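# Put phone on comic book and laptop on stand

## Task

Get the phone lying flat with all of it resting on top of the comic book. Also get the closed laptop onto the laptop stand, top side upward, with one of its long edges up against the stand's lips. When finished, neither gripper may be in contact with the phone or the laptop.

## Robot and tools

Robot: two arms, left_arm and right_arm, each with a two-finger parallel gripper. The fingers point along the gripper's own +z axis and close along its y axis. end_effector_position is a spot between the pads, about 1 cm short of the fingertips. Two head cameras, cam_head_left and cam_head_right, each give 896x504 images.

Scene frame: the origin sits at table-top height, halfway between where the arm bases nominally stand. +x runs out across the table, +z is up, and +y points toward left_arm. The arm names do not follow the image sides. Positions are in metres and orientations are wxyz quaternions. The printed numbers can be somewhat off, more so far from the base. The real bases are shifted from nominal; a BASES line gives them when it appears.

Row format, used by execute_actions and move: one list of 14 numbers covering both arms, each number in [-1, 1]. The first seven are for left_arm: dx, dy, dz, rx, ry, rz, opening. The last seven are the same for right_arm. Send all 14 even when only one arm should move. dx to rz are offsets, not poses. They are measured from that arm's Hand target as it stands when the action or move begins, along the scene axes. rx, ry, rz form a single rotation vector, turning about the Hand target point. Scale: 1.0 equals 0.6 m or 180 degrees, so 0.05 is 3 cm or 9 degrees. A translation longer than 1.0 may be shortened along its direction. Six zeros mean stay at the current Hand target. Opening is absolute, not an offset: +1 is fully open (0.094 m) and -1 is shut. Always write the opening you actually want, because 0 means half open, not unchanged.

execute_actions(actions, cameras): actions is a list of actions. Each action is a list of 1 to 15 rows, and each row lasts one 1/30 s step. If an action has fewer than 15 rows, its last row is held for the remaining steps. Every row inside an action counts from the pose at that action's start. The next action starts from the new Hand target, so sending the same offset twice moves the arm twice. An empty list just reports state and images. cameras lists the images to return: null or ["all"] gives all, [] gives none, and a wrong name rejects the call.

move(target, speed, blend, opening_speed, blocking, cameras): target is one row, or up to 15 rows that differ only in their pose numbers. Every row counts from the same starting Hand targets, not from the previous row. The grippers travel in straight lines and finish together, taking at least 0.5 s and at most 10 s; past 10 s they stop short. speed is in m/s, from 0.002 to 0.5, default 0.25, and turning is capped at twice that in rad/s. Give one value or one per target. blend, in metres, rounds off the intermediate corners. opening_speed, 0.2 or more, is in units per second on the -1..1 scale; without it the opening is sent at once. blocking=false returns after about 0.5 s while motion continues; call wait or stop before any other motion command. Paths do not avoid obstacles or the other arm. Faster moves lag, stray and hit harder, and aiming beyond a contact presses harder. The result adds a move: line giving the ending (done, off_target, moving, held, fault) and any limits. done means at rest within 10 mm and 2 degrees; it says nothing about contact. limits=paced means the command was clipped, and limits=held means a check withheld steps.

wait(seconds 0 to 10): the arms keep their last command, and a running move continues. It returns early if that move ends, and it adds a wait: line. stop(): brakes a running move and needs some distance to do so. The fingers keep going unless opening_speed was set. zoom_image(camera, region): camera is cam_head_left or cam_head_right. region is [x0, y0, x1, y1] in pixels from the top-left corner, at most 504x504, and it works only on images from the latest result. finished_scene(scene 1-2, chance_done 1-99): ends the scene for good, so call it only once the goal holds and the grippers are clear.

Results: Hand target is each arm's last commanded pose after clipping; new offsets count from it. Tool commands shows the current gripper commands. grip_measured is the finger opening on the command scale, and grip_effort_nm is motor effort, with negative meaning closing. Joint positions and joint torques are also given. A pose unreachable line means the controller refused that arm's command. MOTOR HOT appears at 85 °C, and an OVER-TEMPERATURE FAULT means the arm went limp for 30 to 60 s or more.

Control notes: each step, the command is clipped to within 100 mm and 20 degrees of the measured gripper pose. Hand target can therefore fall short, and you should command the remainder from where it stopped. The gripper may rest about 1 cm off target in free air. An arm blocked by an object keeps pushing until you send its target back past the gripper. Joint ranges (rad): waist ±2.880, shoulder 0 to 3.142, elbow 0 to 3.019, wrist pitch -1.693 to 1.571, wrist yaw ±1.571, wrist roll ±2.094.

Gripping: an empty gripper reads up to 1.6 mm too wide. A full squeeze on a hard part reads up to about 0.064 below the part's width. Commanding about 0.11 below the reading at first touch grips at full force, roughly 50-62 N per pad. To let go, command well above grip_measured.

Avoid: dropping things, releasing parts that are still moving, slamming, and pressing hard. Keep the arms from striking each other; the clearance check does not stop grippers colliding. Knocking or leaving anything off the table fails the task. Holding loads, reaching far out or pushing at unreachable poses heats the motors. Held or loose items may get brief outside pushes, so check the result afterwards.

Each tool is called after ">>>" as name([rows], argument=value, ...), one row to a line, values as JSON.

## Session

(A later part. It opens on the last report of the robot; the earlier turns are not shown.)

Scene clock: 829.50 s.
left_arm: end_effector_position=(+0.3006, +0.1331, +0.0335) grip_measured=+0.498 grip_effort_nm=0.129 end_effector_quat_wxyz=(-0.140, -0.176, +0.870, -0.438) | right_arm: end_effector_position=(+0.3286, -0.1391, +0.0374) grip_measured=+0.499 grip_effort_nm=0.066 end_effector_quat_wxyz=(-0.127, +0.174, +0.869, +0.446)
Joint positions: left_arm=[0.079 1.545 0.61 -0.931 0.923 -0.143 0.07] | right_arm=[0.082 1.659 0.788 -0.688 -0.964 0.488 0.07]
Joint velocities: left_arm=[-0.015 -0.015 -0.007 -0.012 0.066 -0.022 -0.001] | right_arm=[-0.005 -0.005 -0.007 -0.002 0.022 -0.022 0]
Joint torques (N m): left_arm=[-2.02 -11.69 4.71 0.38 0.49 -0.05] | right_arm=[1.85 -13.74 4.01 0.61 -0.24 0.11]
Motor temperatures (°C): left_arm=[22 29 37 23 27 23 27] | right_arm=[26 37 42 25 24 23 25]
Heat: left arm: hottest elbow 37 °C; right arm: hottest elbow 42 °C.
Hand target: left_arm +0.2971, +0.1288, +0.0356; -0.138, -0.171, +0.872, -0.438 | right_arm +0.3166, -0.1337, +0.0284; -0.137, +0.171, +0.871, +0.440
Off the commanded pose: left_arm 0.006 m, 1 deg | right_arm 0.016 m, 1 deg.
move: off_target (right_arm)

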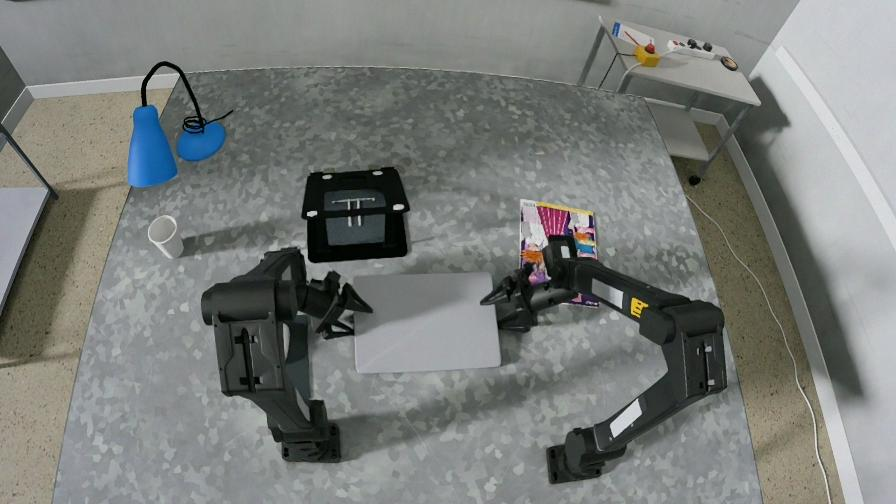

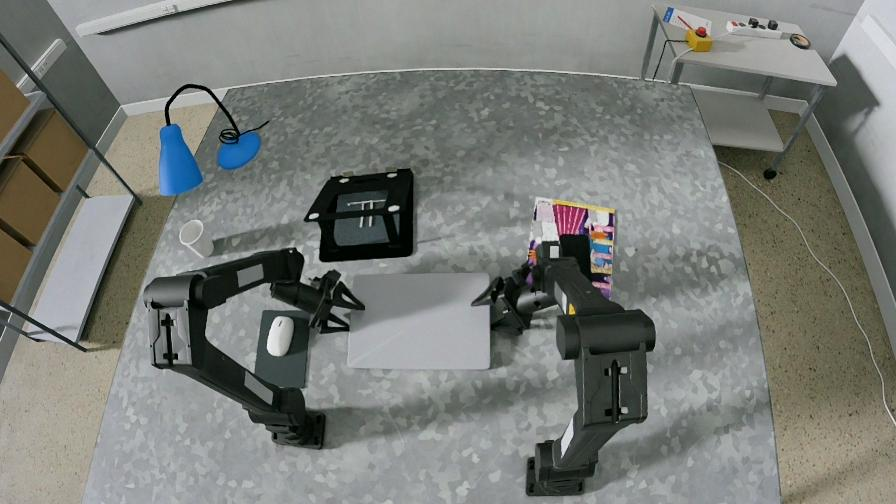

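>>> move(target=[0.0,-0.018,0,0,0,0,-0.84,0.004,0.018,0,0,0,0,-0.84], speed=0.03, opening_speed=1.2)

>>> zoom_image(camera="cam_head_left", region=[260, 250, 400, 390])

>>> zoom_image(camera="cam_head_left", region=[460, 250, 600, 390])

Scene clock: 835.37 s.
left_arm: end_effector_position=(+0.3016, +0.1348, +0.0296) grip_measured=-0.433 grip_effort_nm=-1.004 end_effector_quat_wxyz=(-0.116, -0.160, +0.883, -0.426) | right_arm: end_effector_position=(+0.3337, -0.1449, +0.0321) grip_measured=-0.435 grip_effort_nm=-1.038 end_effector_quat_wxyz=(-0.093, +0.152, +0.880, +0.440)
Joint positions: left_arm=[0.072 1.52 0.592 -0.88 0.892 -0.144 0.027] | right_arm=[0.074 1.653 0.774 -0.636 -0.932 0.449 0.027]
Joint velocities: left_arm=[-0.015 -0.015 -0.012 0.017 0.051 0.051 0.001] | right_arm=[-0.005 -0.005 -0.007 -0.002 -0.022 0.007 0]
Joint torques (N m): left_arm=[-4.66 -10.29 5.29 -0.05 2.03 -0.52] | right_arm=[4.25 -12.63 5.29 -0.06 -1.23 0.83]
Motor temperatures (°C): left_arm=[22 29 36 23 27 23 27] | right_arm=[26 37 42 25 25 23 25]
Heat: left arm: hottest elbow 36 °C; right arm: hottest elbow 42 °C.
Hand target: left_arm +0.2970, +0.1180, +0.0357; -0.138, -0.171, +0.872, -0.438 | right_arm +0.3189, -0.1229, +0.0281; -0.137, +0.171, +0.871, +0.439
Off the commanded pose: left_arm 0.018 m, 3 deg | right_arm 0.027 m, 6 deg.
move: off_target (left_arm, right_arm)

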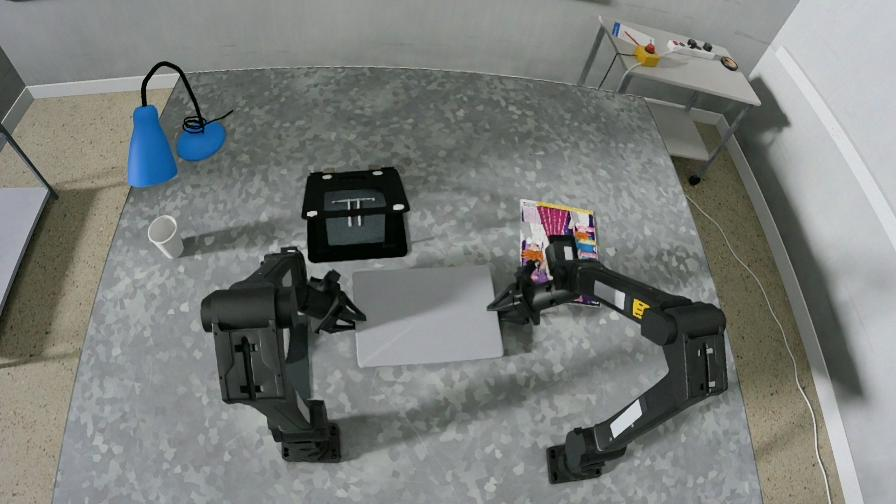

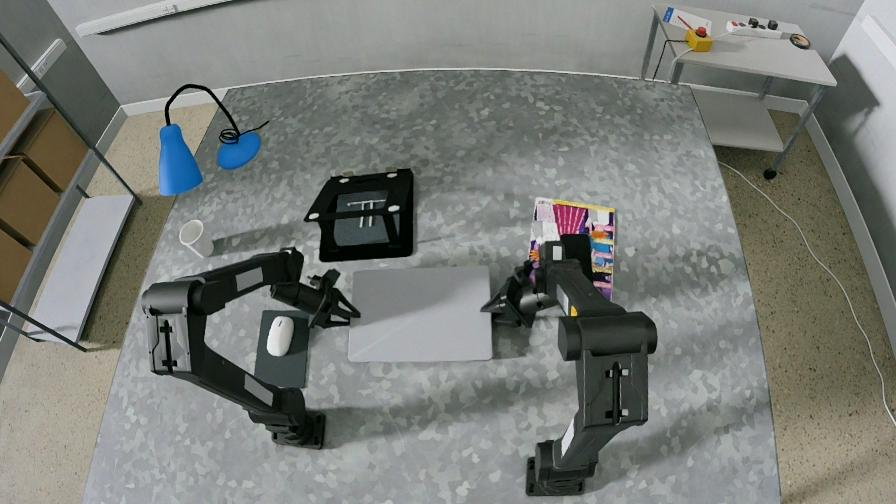

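Scaled by 3.600.

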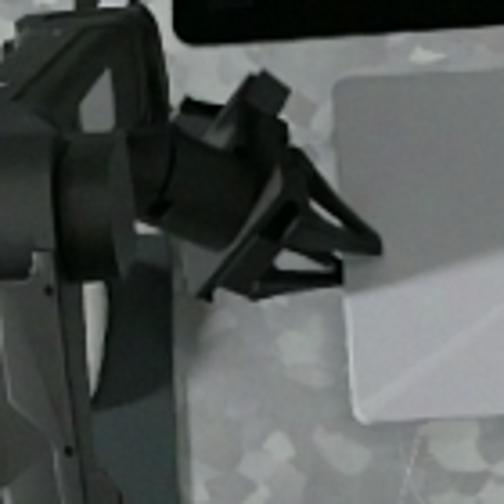

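Scaled by 3.600.

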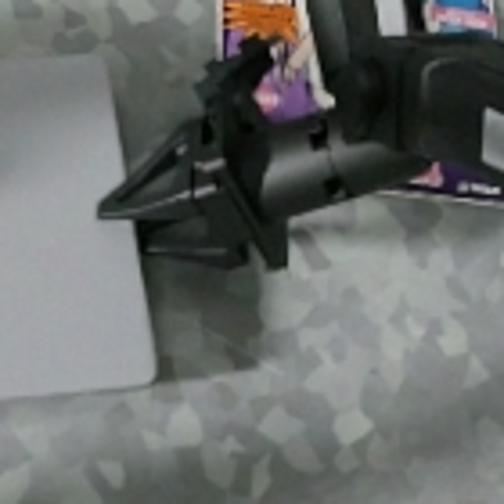

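>>> move(target=[0.0,0.0,0.04,0,0,0,-0.84,0.0,0.0,0.05,0,0,0,-0.84], speed=0.04)

>>> zoom_image(camera="cam_head_left", region=[260, 250, 400, 390])

>>> zoom_image(camera="cam_head_left", region=[460, 250, 600, 390])

Scene clock: 844.60 s.
left_arm: end_effector_position=(+0.2973, +0.1346, +0.0430) grip_measured=-0.491 grip_effort_nm=-0.945 end_effector_quat_wxyz=(-0.118, -0.162, +0.883, -0.425) | right_arm: end_effector_position=(+0.3289, -0.1467, +0.0461) grip_measured=-0.492 grip_effort_nm=-0.979 end_effector_quat_wxyz=(-0.098, +0.161, +0.881, +0.433)
Joint positions: left_arm=[0.072 1.471 0.592 -0.93 0.89 -0.149 0.024] | right_arm=[0.074 1.607 0.774 -0.688 -0.919 0.466 0.024]
Joint velocities: left_arm=[0.005 -0.005 0.007 0.012 -0.066 -0.022 -0.001] | right_arm=[0.005 -0.015 -0.007 0.012 -0.007 -0.081 0.001]
Joint torques (N m): left_arm=[-4.89 -11.16 7.76 -1.24 2.11 -0.51] | right_arm=[4.42 -14.68 6.98 -1.17 -1.7 0.74]
Motor temperatures (°C): left_arm=[22 29 36 23 30 24 28] | right_arm=[26 37 42 25 26 24 26]
Heat: left arm: hottest elbow 36 °C; right arm: hottest elbow 42 °C.
Hand target: left_arm +0.2970, +0.1182, +0.0595; -0.138, -0.171, +0.872, -0.438 | right_arm +0.3194, -0.1224, +0.0580; -0.137, +0.171, +0.871, +0.439
Off the commanded pose: left_arm 0.024 m, 3 deg | right_arm 0.028 m, 5 deg.
move: off_target (left_arm, right_arm)

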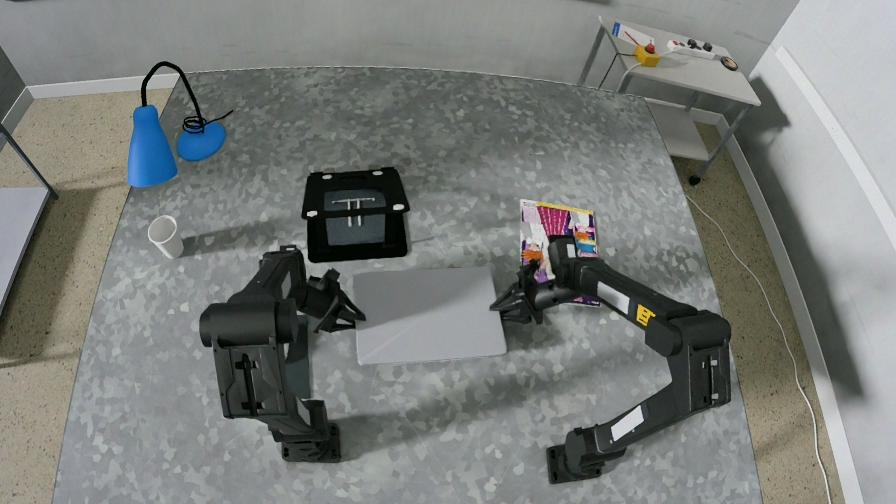

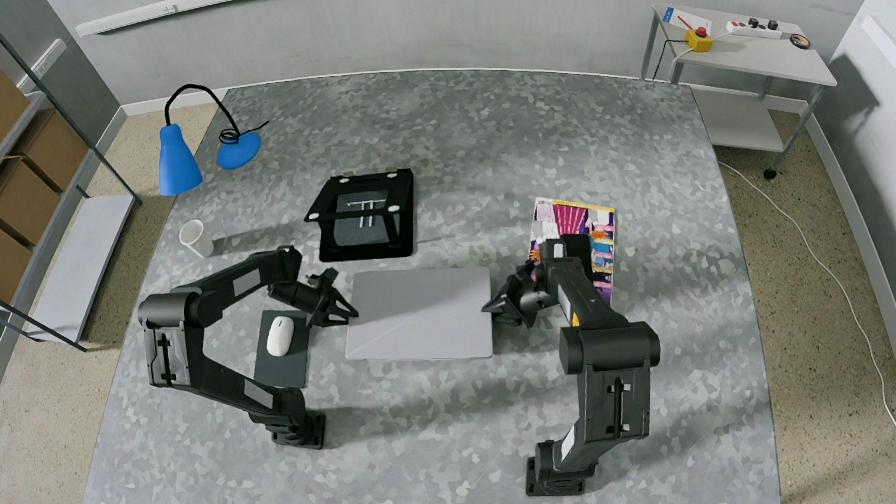

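Scaled by 3.600.

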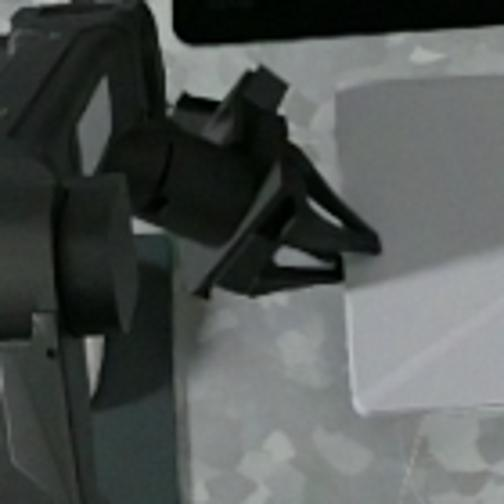

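Scaled by 3.600.

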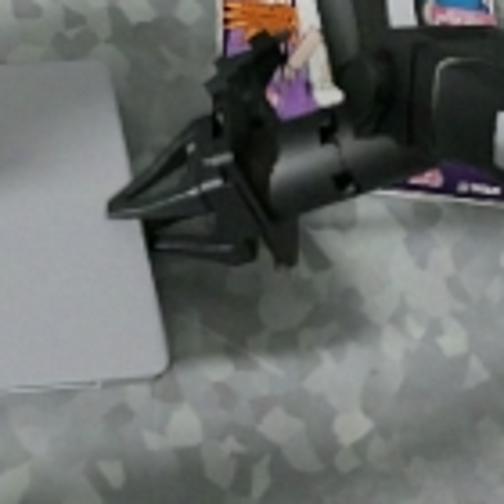

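>>> move(target=[0.0,0.0,0.12,0,0,0,-0.88,0.0,0.0,0.12,0,0,0,-0.88], speed=0.06)

>>> zoom_image(camera="cam_head_left", region=[280, 200, 560, 390])

Scene clock: 853.77 s.
left_arm: end_effector_position=(+0.2699, +0.1331, +0.0952) grip_measured=-0.598 grip_effort_nm=-0.994 end_effector_quat_wxyz=(-0.173, -0.209, +0.871, -0.410) | right_arm: end_effector_position=(+0.2998, -0.1515, +0.0865) grip_measured=-0.606 grip_effort_nm=-1.013 end_effector_quat_wxyz=(-0.157, +0.212, +0.876, +0.405)
Joint positions: left_arm=[0.072 1.316 0.619 -1.206 0.878 -0.213 0.019] | right_arm=[0.073 1.492 0.792 -0.938 -0.896 0.521 0.019]
Joint velocities: left_arm=[-0.005 -0.015 -0.017 -0.002 0.051 -0.022 -0.002] | right_arm=[-0.005 -0.005 -0.012 0.002 0.037 0.022 -0.001]
Joint torques (N m): left_arm=[-4.72 -11.11 14.08 -0.99 2.6 0.23] | right_arm=[4.42 -15.91 11.71 -0.44 -2.61 0.23]
Motor temperatures (°C): left_arm=[22 29 36 23 33 24 28] | right_arm=[26 37 43 25 28 24 26]
Heat: left arm: hottest elbow 36 °C; right arm: hottest elbow 43 °C.
Hand target: left_arm +0.2972, +0.1190, +0.1311; -0.138, -0.171, +0.872, -0.438 | right_arm +0.3208, -0.1212, +0.1302; -0.137, +0.171, +0.871, +0.439
Off the commanded pose: left_arm 0.048 m, 7 deg | right_arm 0.056 m, 7 deg.
move: off_target (left_arm, right_arm)

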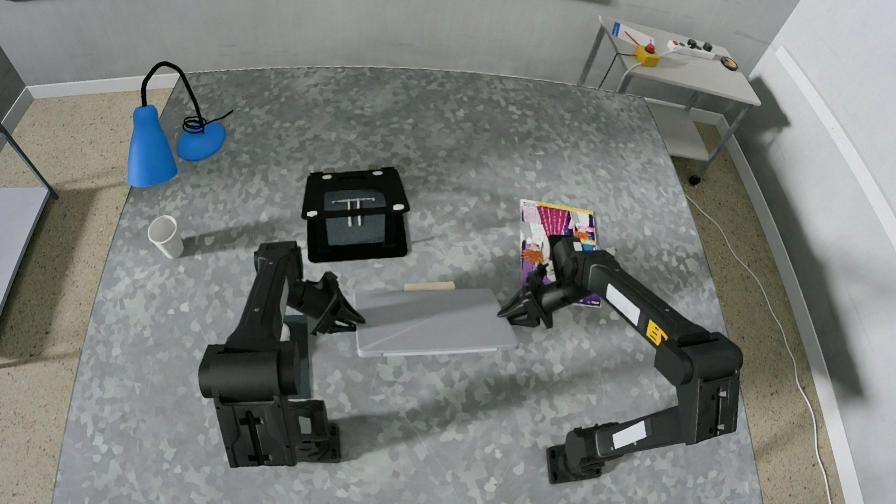

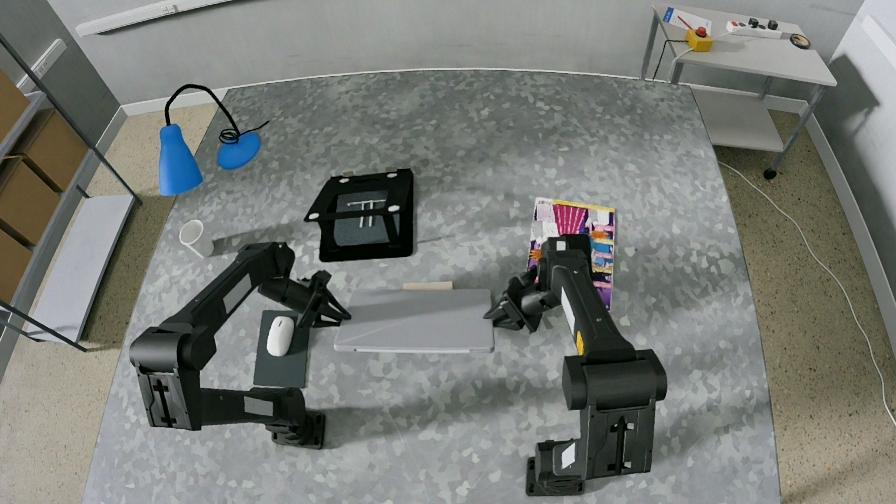

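Scaled by 1.800.

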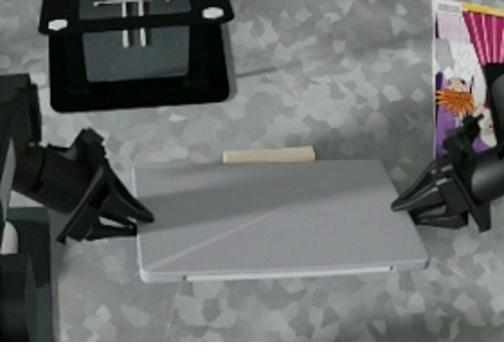

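>>> zoom_image(camera="cam_head_left", region=[380, 260, 480, 320])

>>> zoom_image(camera="cam_head_right", region=[380, 260, 480, 320])

Scaled by 5.040.

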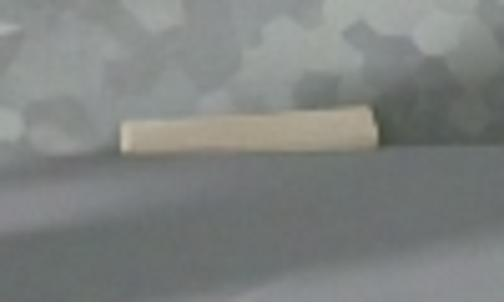

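Scaled by 5.040.

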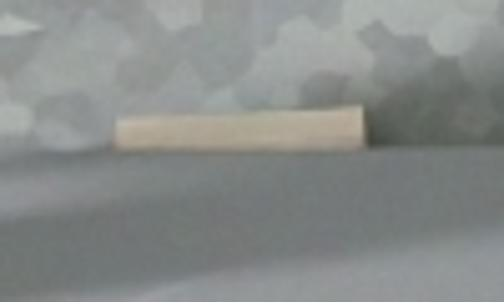

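>>> move(target=[0.0,0.0,0.13,0,0,0,-0.9,0.0,0.0,0.14,0,0,0,-0.9], speed=0.06)

>>> zoom_image(camera="cam_head_left", region=[280, 200, 560, 390])

Scene clock: 868.60 s.
left_arm: end_effector_position=(+0.2735, +0.1336, +0.1651) grip_measured=-0.600 grip_effort_nm=-1.013 end_effector_quat_wxyz=(-0.181, -0.212, +0.869, -0.409) | right_arm: end_effector_position=(+0.3020, -0.1513, +0.1585) grip_measured=-0.609 grip_effort_nm=-1.038 end_effector_quat_wxyz=(-0.166, +0.217, +0.874, +0.402)
Joint positions: left_arm=[0.072 1.205 0.742 -1.457 0.878 -0.213 0.019] | right_arm=[0.073 1.387 0.907 -1.18 -0.896 0.524 0.018]
Joint velocities: left_arm=[-0.005 -0.024 0.012 0.007 -0.007 -0.022 0] | right_arm=[0.005 -0.005 0.007 -0.007 -0.022 0.022 0]
Joint torques (N m): left_arm=[-4.42 -11.16 16.44 -1.35 2.53 0.3] | right_arm=[4.6 -15.91 14.2 -0.57 -2.63 0.21]
Motor temperatures (°C): left_arm=[22 29 38 23 37 24 29] | right_arm=[26 38 45 25 34 24 27]
Heat: left arm: hottest elbow 38 °C; right arm: hottest elbow 45 °C.
Hand target: left_arm +0.2974, +0.1198, +0.2089; -0.138, -0.171, +0.872, -0.438 | right_arm +0.3224, -0.1199, +0.2143; -0.137, +0.171, +0.871, +0.439
Off the commanded pose: left_arm 0.052 m, 8 deg | right_arm 0.066 m, 8 deg.
move: off_target (left_arm, right_arm)

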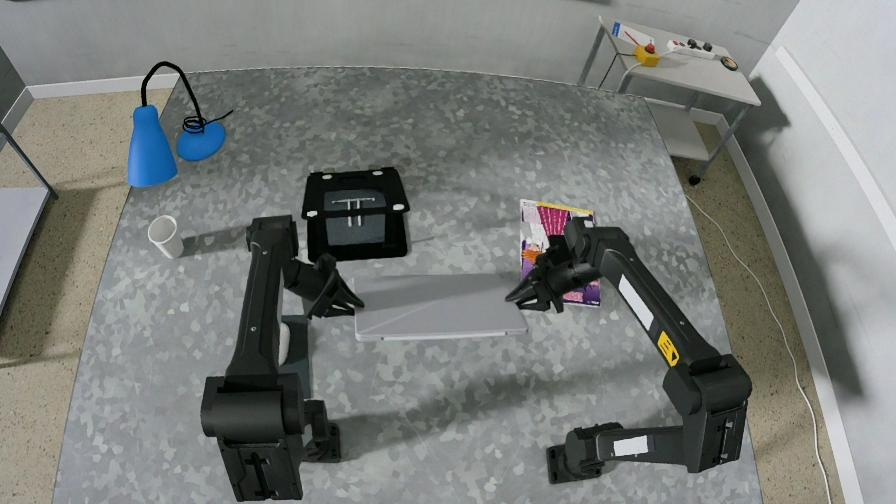

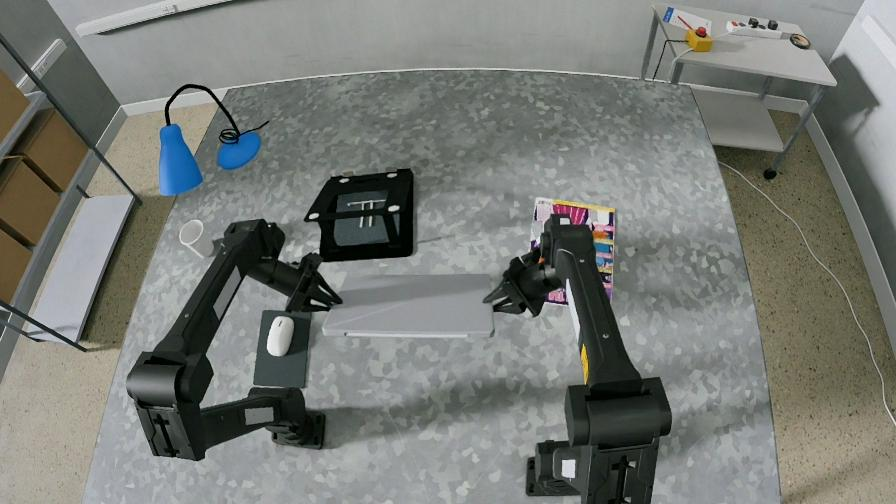

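Scaled by 1.800.

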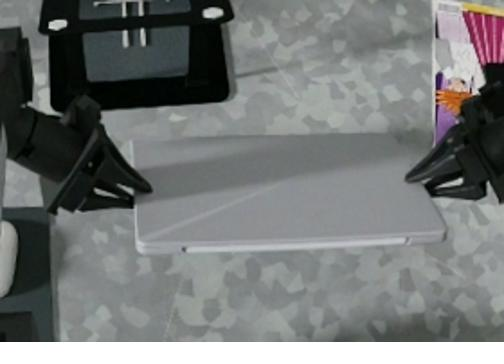

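>>> move([
  [0.0105,0.0995,0.1,0,0,0,-0.9,0.019,0.098,0.11,0,0,0,-0.9],
  [0.1867,0.1813,0.117,0,0,0,-0.9,0.2013,0.1643,0.127,0,0,0,-0.9],
], speed=0.07, blend=0.03)

>>> zoom_image(camera="cam_head_left", region=[250, 130, 530, 330])

Scene clock: 880.13 s.
left_arm: end_effector_position=(+0.3882, +0.2294, +0.2353) grip_measured=-0.609 grip_effort_nm=-1.009 end_effector_quat_wxyz=(-0.108, -0.248, +0.870, -0.412) | right_arm: end_effector_position=(+0.4259, -0.0538, +0.2356) grip_measured=-0.626 grip_effort_nm=-1.028 end_effector_quat_wxyz=(-0.161, +0.208, +0.874, +0.409)
Joint positions: left_arm=[0.298 1.413 1.146 -1.653 0.825 -0.073 0.018] | right_arm=[0.25 1.619 1.377 -1.184 -0.903 0.793 0.018]
Joint velocities: left_arm=[0.005 -0.005 -0.007 -0.012 -0.066 0.051 0] | right_arm=[-0.015 -0.005 0.007 -0.012 0.081 -0.007 0]
Joint torques (N m): left_arm=[-2.84 -13.39 17.76 -1.25 1.45 0.37] | right_arm=[3.6 -18.26 16.55 0.36 -1.58 0.29]
Motor temperatures (°C): left_arm=[22 29 39 23 38 24 29] | right_arm=[26 38 47 25 36 23 27]
Heat: left arm: hottest elbow 39 °C; right arm: hottest elbow 47 °C.
Hand target: left_arm +0.4099, +0.2289, +0.2784; -0.138, -0.171, +0.871, -0.438 | right_arm +0.4446, -0.0205, +0.2866; -0.139, +0.170, +0.871, +0.439
Off the commanded pose: left_arm 0.049 m, 10 deg | right_arm 0.066 m, 6 deg.
joint sent to its limit (left arm) — joint 4 (wrist pitch), lower limit. The joint targets are off in position and orientation.
move: off_target (left_arm, right_arm)

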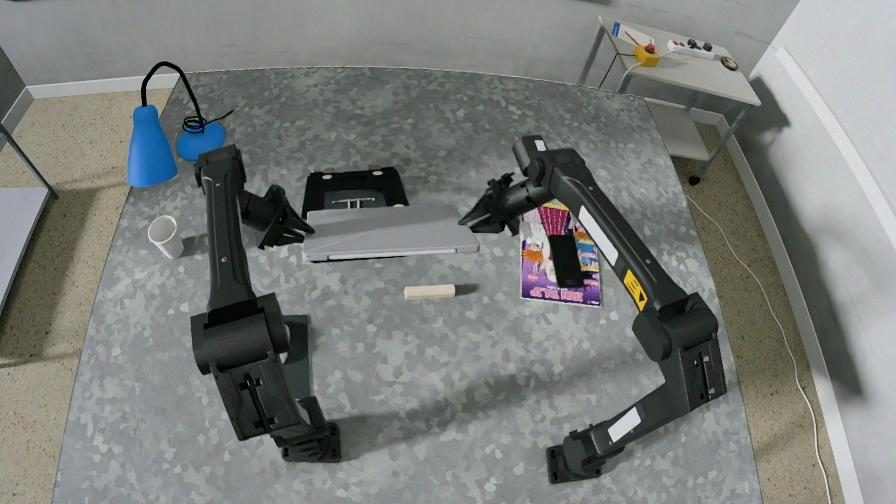

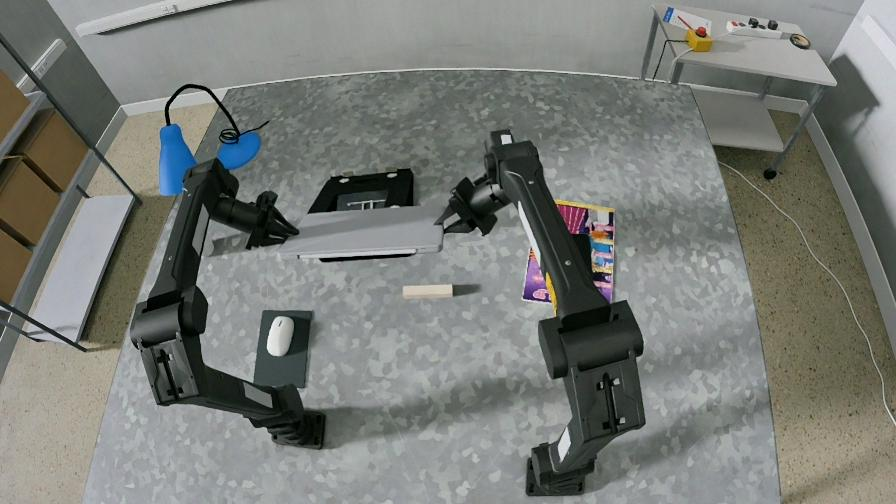

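Scaled by 1.800.

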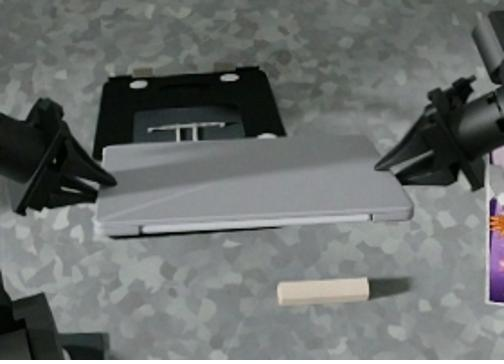

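>>> move(target=[0.2123,0.1068,-0.058,0,0,0,-0.9,0.2203,0.0878,-0.055,0,0,0,-0.9], speed=0.06)

>>> zoom_image(camera="cam_head_left", region=[230, 110, 510, 310])

>>> zoom_image(camera="cam_head_right", region=[200, 110, 480, 310])

Scene clock: 901.37 s.
left_arm: end_effector_position=(+0.5139, +0.2857, +0.1943) grip_measured=-0.609 grip_effort_nm=-1.013 end_effector_quat_wxyz=(-0.112, -0.251, +0.866, -0.417) | right_arm: end_effector_position=(+0.5576, +0.0053, +0.1991) grip_measured=-0.633 grip_effort_nm=-1.033 end_effector_quat_wxyz=(-0.166, +0.199, +0.874, +0.412)
Joint positions: left_arm=[0.327 1.799 1.497 -1.656 0.826 -0.037 0.018] | right_arm=[0.286 2.014 1.838 -1.222 -0.908 0.823 0.017]
Joint velocities: left_arm=[-0.005 0.005 -0.007 -0.012 -0.022 -0.081 0] | right_arm=[-0.015 -0.015 0.007 -0.007 -0.051 0.022 0.001]
Joint torques (N m): left_arm=[-1.67 -19.96 18.02 -1.28 1.06 0.45] | right_arm=[2.14 -25.58 16.62 0.13 -1.18 0.27]
Motor temperatures (°C): left_arm=[22 29 43 23 35 24 29] | right_arm=[26 39 58 25 33 23 27]
Heat: left arm: hottest elbow 43 °C; right arm: hottest elbow 58 °C.
Hand target: left_arm +0.5378, +0.2920, +0.2439; -0.139, -0.171, +0.871, -0.438 | right_arm +0.5767, +0.0302, +0.2506; -0.139, +0.170, +0.872, +0.439
Off the commanded pose: left_arm 0.055 m, 10 deg | right_arm 0.064 m, 6 deg.
joint sent to its limit (left arm) — joint 4 (wrist pitch), lower limit. The joint targets are off in position and orientation.
move: off_target (left_arm, right_arm)

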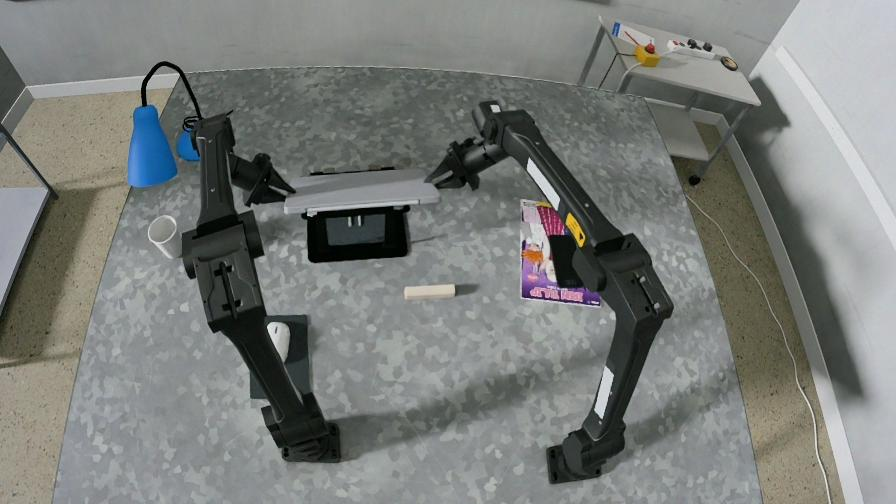

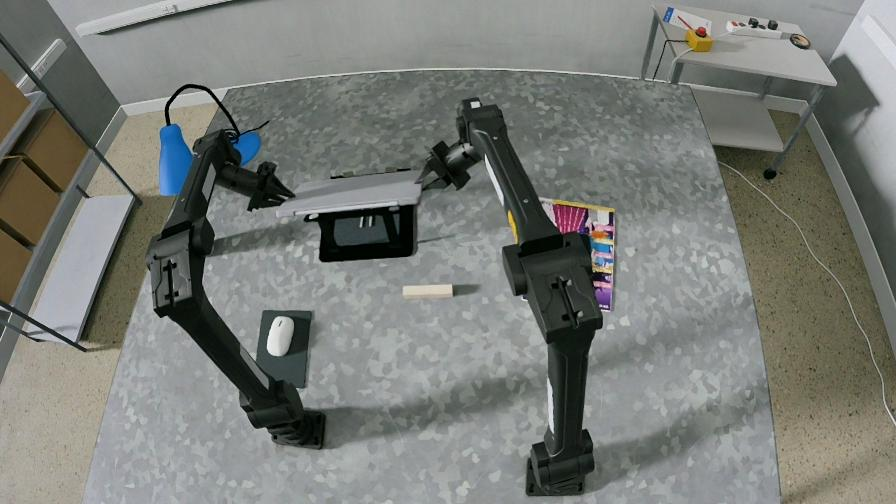

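Scaled by 1.800.

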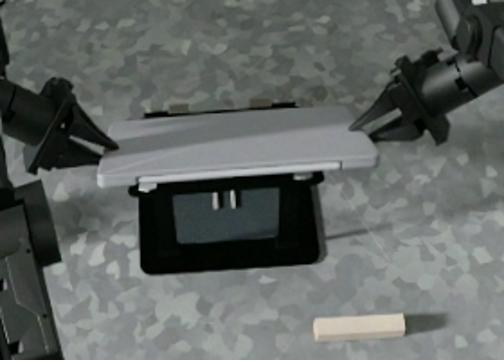

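Scaled by 1.800.

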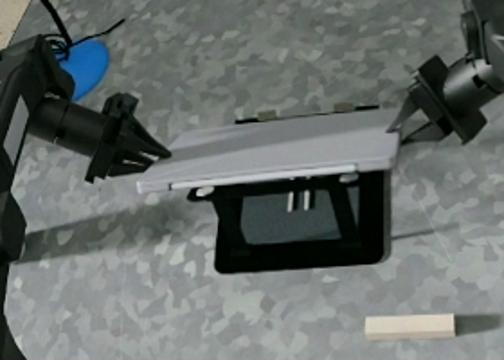

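>>> move(target=[0.0575,0.0693,-0.108,0,-0.025,0,-0.9,0.0633,0.064,-0.108,0,-0.025,0,-0.9], speed=0.06)

>>> zoom_image(camera="cam_head_left", region=[230, 110, 510, 310])

>>> zoom_image(camera="cam_head_right", region=[200, 110, 480, 310])

Scene clock: 910.87 s.
left_arm: end_effector_position=(+0.5469, +0.3219, +0.1307) grip_measured=-0.610 grip_effort_nm=-1.009 end_effector_quat_wxyz=(-0.114, -0.222, +0.868, -0.430) | right_arm: end_effector_position=(+0.5872, +0.0419, +0.1386) grip_measured=-0.636 grip_effort_nm=-1.043 end_effector_quat_wxyz=(-0.142, +0.183, +0.880, +0.416)
Joint positions: left_arm=[0.369 1.998 1.604 -1.657 0.82 0.108 0.018] | right_arm=[0.329 2.133 1.871 -1.047 -0.882 0.869 0.017]
Joint velocities: left_arm=[-0.005 0.005 0.012 0.002 -0.022 -0.022 0] | right_arm=[-0.015 -0.015 0.012 0.007 0.007 0.051 0.001]
Joint torques (N m): left_arm=[-1.26 -23.94 17.05 -1.21 0.73 0.64] | right_arm=[1.85 -26.87 16.28 1.14 -0.82 0.23]
Motor temperatures (°C): left_arm=[22 29 45 23 34 24 29] | right_arm=[26 40 61 25 32 23 27]
Heat: left arm: hottest elbow 45 °C; right arm: hottest elbow 61 °C.
Hand target: left_arm +0.5726, +0.3326, +0.1791; -0.105, -0.154, +0.876, -0.444 | right_arm +0.6136, +0.0672, +0.1845; -0.105, +0.152, +0.877, +0.444
Off the commanded pose: left_arm 0.056 m, 8 deg | right_arm 0.061 m, 7 deg.
joint sent to its limit (left arm) — joint 4 (wrist pitch), lower limit. The joint targets are off in position and orientation.
move: off_target (left_arm, right_arm)

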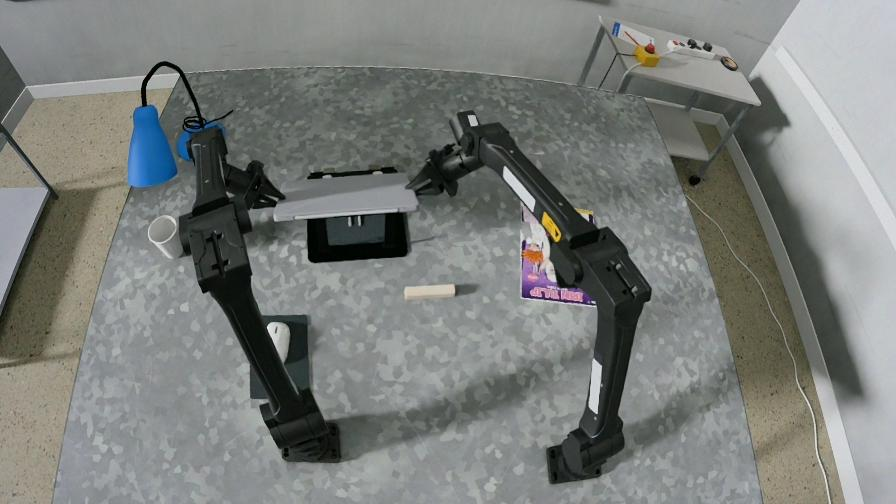

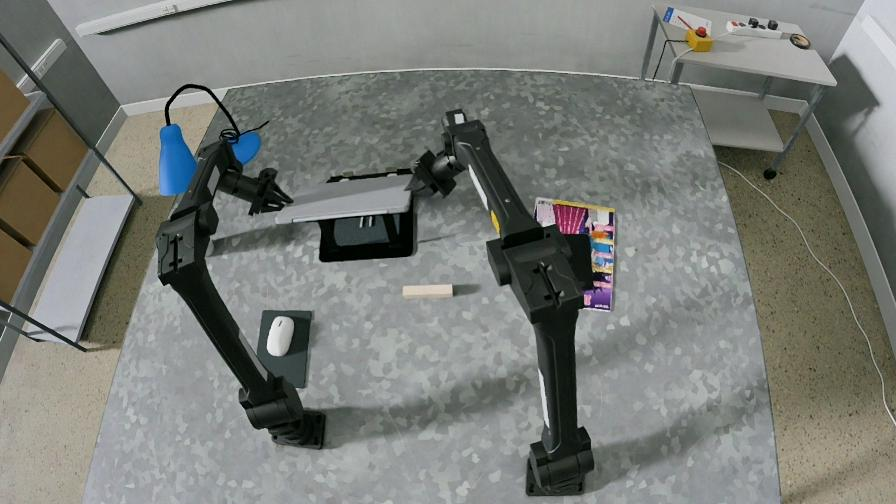

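Scaled by 1.800.

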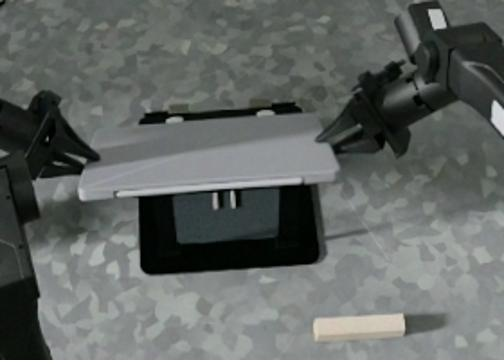

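Scaled by 1.800.

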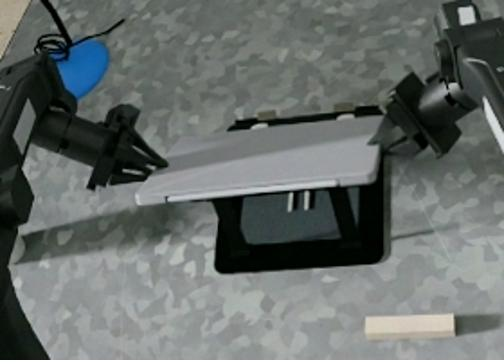

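>>> move(target=[0.0415,-0.0043,-0.06,0,0,0,-0.9,0.041,-0.008,-0.065,0,0,0,-0.9], speed=0.05)

>>> zoom_image(camera="cam_head_left", region=[230, 110, 510, 310])

>>> zoom_image(camera="cam_head_right", region=[200, 110, 480, 310])

Scene clock: 916.93 s.
left_arm: end_effector_position=(+0.5734, +0.3312, +0.1079) grip_measured=-0.610 grip_effort_nm=-1.009 end_effector_quat_wxyz=(-0.110, -0.214, +0.867, -0.437) | right_arm: end_effector_position=(+0.6109, +0.0510, +0.1196) grip_measured=-0.636 grip_effort_nm=-1.038 end_effector_quat_wxyz=(-0.135, +0.175, +0.879, +0.423)
Joint positions: left_arm=[0.369 2.095 1.694 -1.657 0.833 0.134 0.018] | right_arm=[0.329 2.214 1.954 -1.029 -0.889 0.862 0.017]
Joint velocities: left_arm=[0.005 -0.005 -0.007 0.007 0.051 -0.037 0.001] | right_arm=[-0.005 -0.015 -0.012 -0.007 -0.022 -0.11 0]
Joint torques (N m): left_arm=[-2.84 -22.77 15.97 -1.36 0.51 0.49] | right_arm=[0.44 -26.4 15.16 0.95 -0.73 0.07]
Motor temperatures (°C): left_arm=[22 29 46 23 33 24 29] | right_arm=[26 41 62 25 31 23 27]
Heat: left arm: hottest elbow 46 °C; right arm: hottest elbow 62 °C.
Hand target: left_arm +0.5977, +0.3296, +0.1433; -0.105, -0.153, +0.876, -0.444 | right_arm +0.6376, +0.0614, +0.1449; -0.105, +0.152, +0.877, +0.444
Off the commanded pose: left_arm 0.043 m, 7 deg | right_arm 0.039 m, 5 deg.
joint sent to its limit (left arm) — joint 4 (wrist pitch), lower limit. The joint targets are off in orientation, not in position.
move: off_target (left_arm, right_arm)

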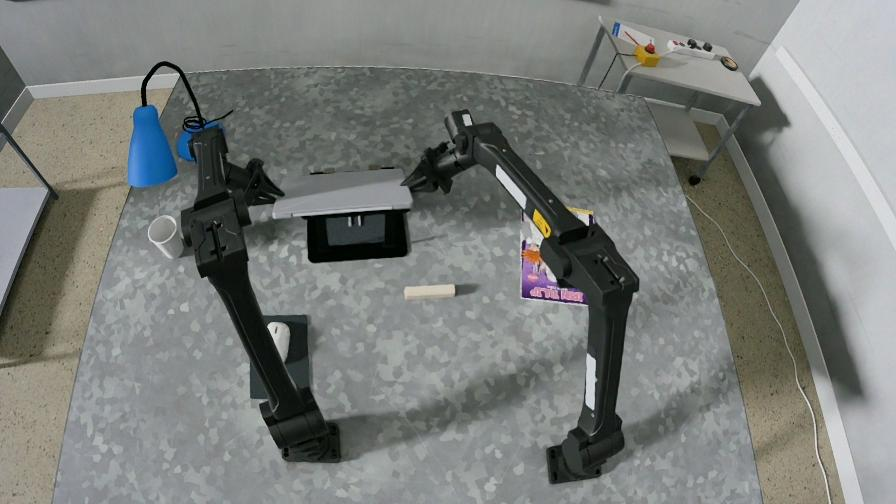

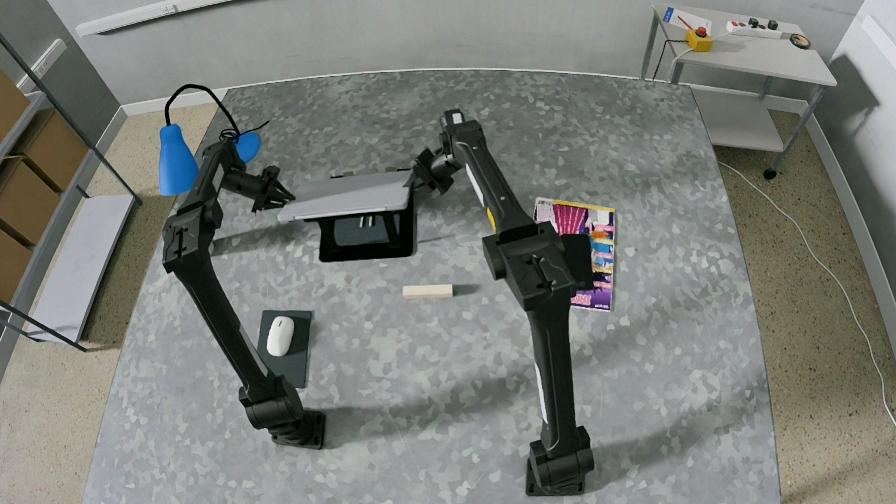

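Scaled by 1.800.

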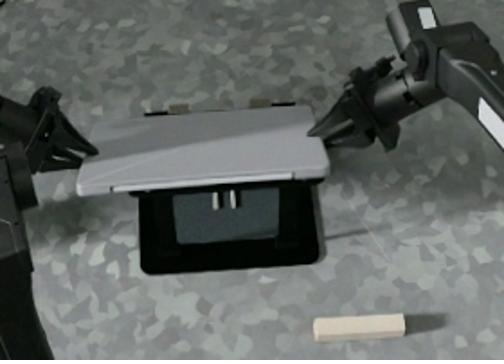

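Scaled by 1.800.

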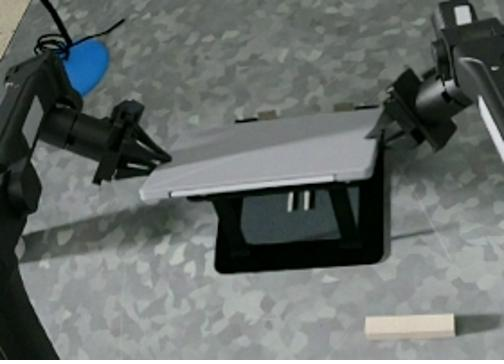

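>>> execute_actions(actions=[])

>>> zoom_image(camera="cam_head_left", region=[230, 110, 510, 310])

Scene clock: 930.37 s.
left_arm: end_effector_position=(+0.5734, +0.3312, +0.1077) grip_measured=-0.610 grip_effort_nm=-1.009 end_effector_quat_wxyz=(-0.110, -0.214, +0.867, -0.437) | right_arm: end_effector_position=(+0.6110, +0.0510, +0.1195) grip_measured=-0.637 grip_effort_nm=-1.038 end_effector_quat_wxyz=(-0.135, +0.175, +0.879, +0.423)
Joint positions: left_arm=[0.369 2.095 1.694 -1.657 0.833 0.134 0.018] | right_arm=[0.329 2.214 1.954 -1.029 -0.889 0.862 0.017]
Joint velocities: left_arm=[-0.005 -0.005 -0.007 0.017 0.051 -0.037 -0.001] | right_arm=[-0.005 -0.005 -0.017 -0.007 -0.007 0.022 0.001]
Joint torques (N m): left_arm=[-2.2 -23.12 15.88 -1.11 0.56 0.48] | right_arm=[0.5 -26.46 15.25 0.94 -0.73 0.03]
Motor temperatures (°C): left_arm=[22 32 47 24 32 24 29] | right_arm=[26 40 64 25 30 23 27]
Heat: left arm: hottest elbow 47 °C; right arm: hottest elbow 64 °C.
Hand target: left_arm +0.5976, +0.3296, +0.1431; -0.105, -0.154, +0.876, -0.444 | right_arm +0.6376, +0.0614, +0.1452; -0.105, +0.152, +0.877, +0.445
Tool commands: left_gripper/opening=-0.9 right_gripper/opening=-0.9
Off the commanded pose: left_arm 0.043 m, 7 deg | right_arm 0.039 m, 5 deg.

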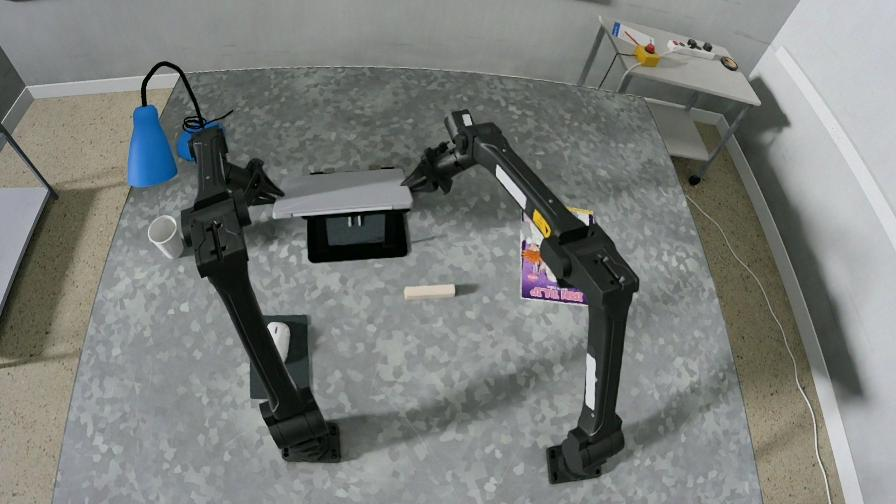

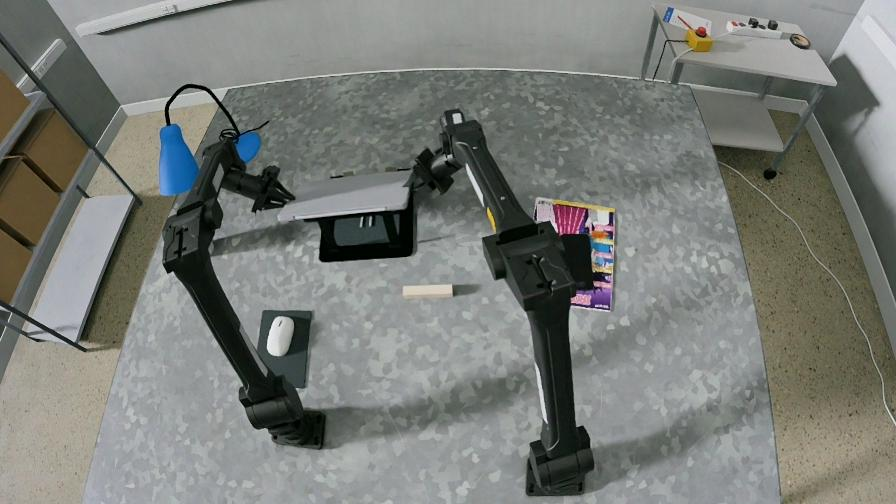

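Scaled by 1.800.

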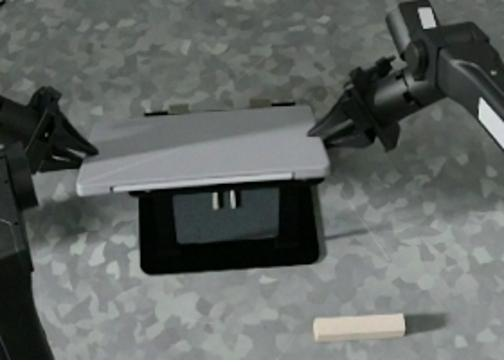

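>>> move(target=[0.0166, -0.0017, -0.042, 0, 0, 0, -0.9, 0.0163, -0.0032, -0.042, 0, 0, 0, -0.9], speed=0.06)

>>> zoom_image(camera="cam_head_left", region=[230, 110, 510, 310])

Scene clock: 934.87 s.
left_arm: end_effector_position=(+0.5883, +0.3321, +0.0974) grip_measured=-0.610 grip_effort_nm=-1.009 end_effector_quat_wxyz=(-0.109, -0.206, +0.867, -0.441) | right_arm: end_effector_position=(+0.6221, +0.0520, +0.1112) grip_measured=-0.639 grip_effort_nm=-1.043 end_effector_quat_wxyz=(-0.130, +0.173, +0.877, +0.429)
Joint positions: left_arm=[0.362 2.145 1.748 -1.664 0.841 0.147 0.018] | right_arm=[0.324 2.246 1.984 -1.015 -0.895 0.861 0.017]
Joint velocities: left_arm=[0.005 -0.015 0.007 -0.002 -0.081 -0.037 0] | right_arm=[0.005 -0.005 0.007 -0.012 0.022 0.037 0]
Joint torques (N m): left_arm=[-4.07 -22.65 14.67 -0.94 0.21 0.53] | right_arm=[0.32 -25.47 14.45 1.18 -0.61 -0.05]
Motor temperatures (°C): left_arm=[22 32 47 24 32 24 29] | right_arm=[26 40 64 25 30 23 28]
Heat: left arm: hottest elbow 47 °C; right arm: hottest elbow 64 °C.
Hand target: left_arm +0.6076, +0.3282, +0.1181; -0.105, -0.153, +0.877, -0.444 | right_arm +0.6469, +0.0591, +0.1198; -0.105, +0.152, +0.877, +0.445
Off the commanded pose: left_arm 0.028 m, 6 deg | right_arm 0.028 m, 4 deg.
joint sent to its limit (left arm) — joint 4 (wrist pitch), lower limit. The joint targets are off in orientation, not in position.
move: off_target (left_arm, right_arm)

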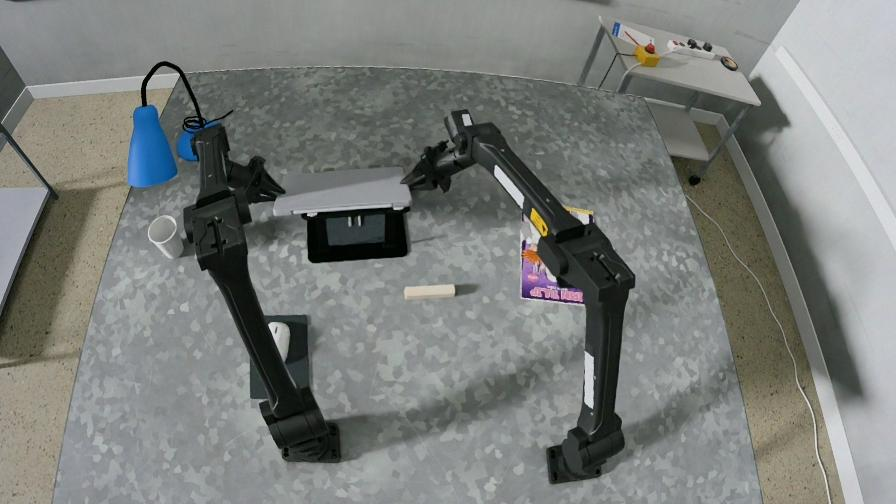

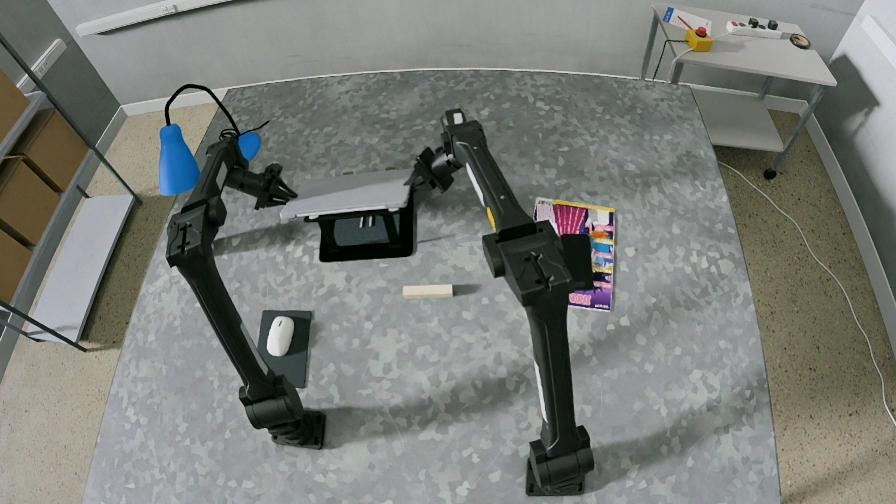

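Scaled by 1.800.

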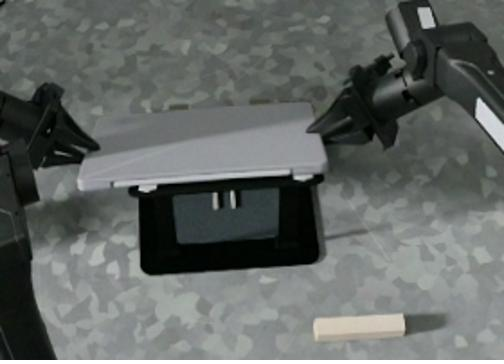

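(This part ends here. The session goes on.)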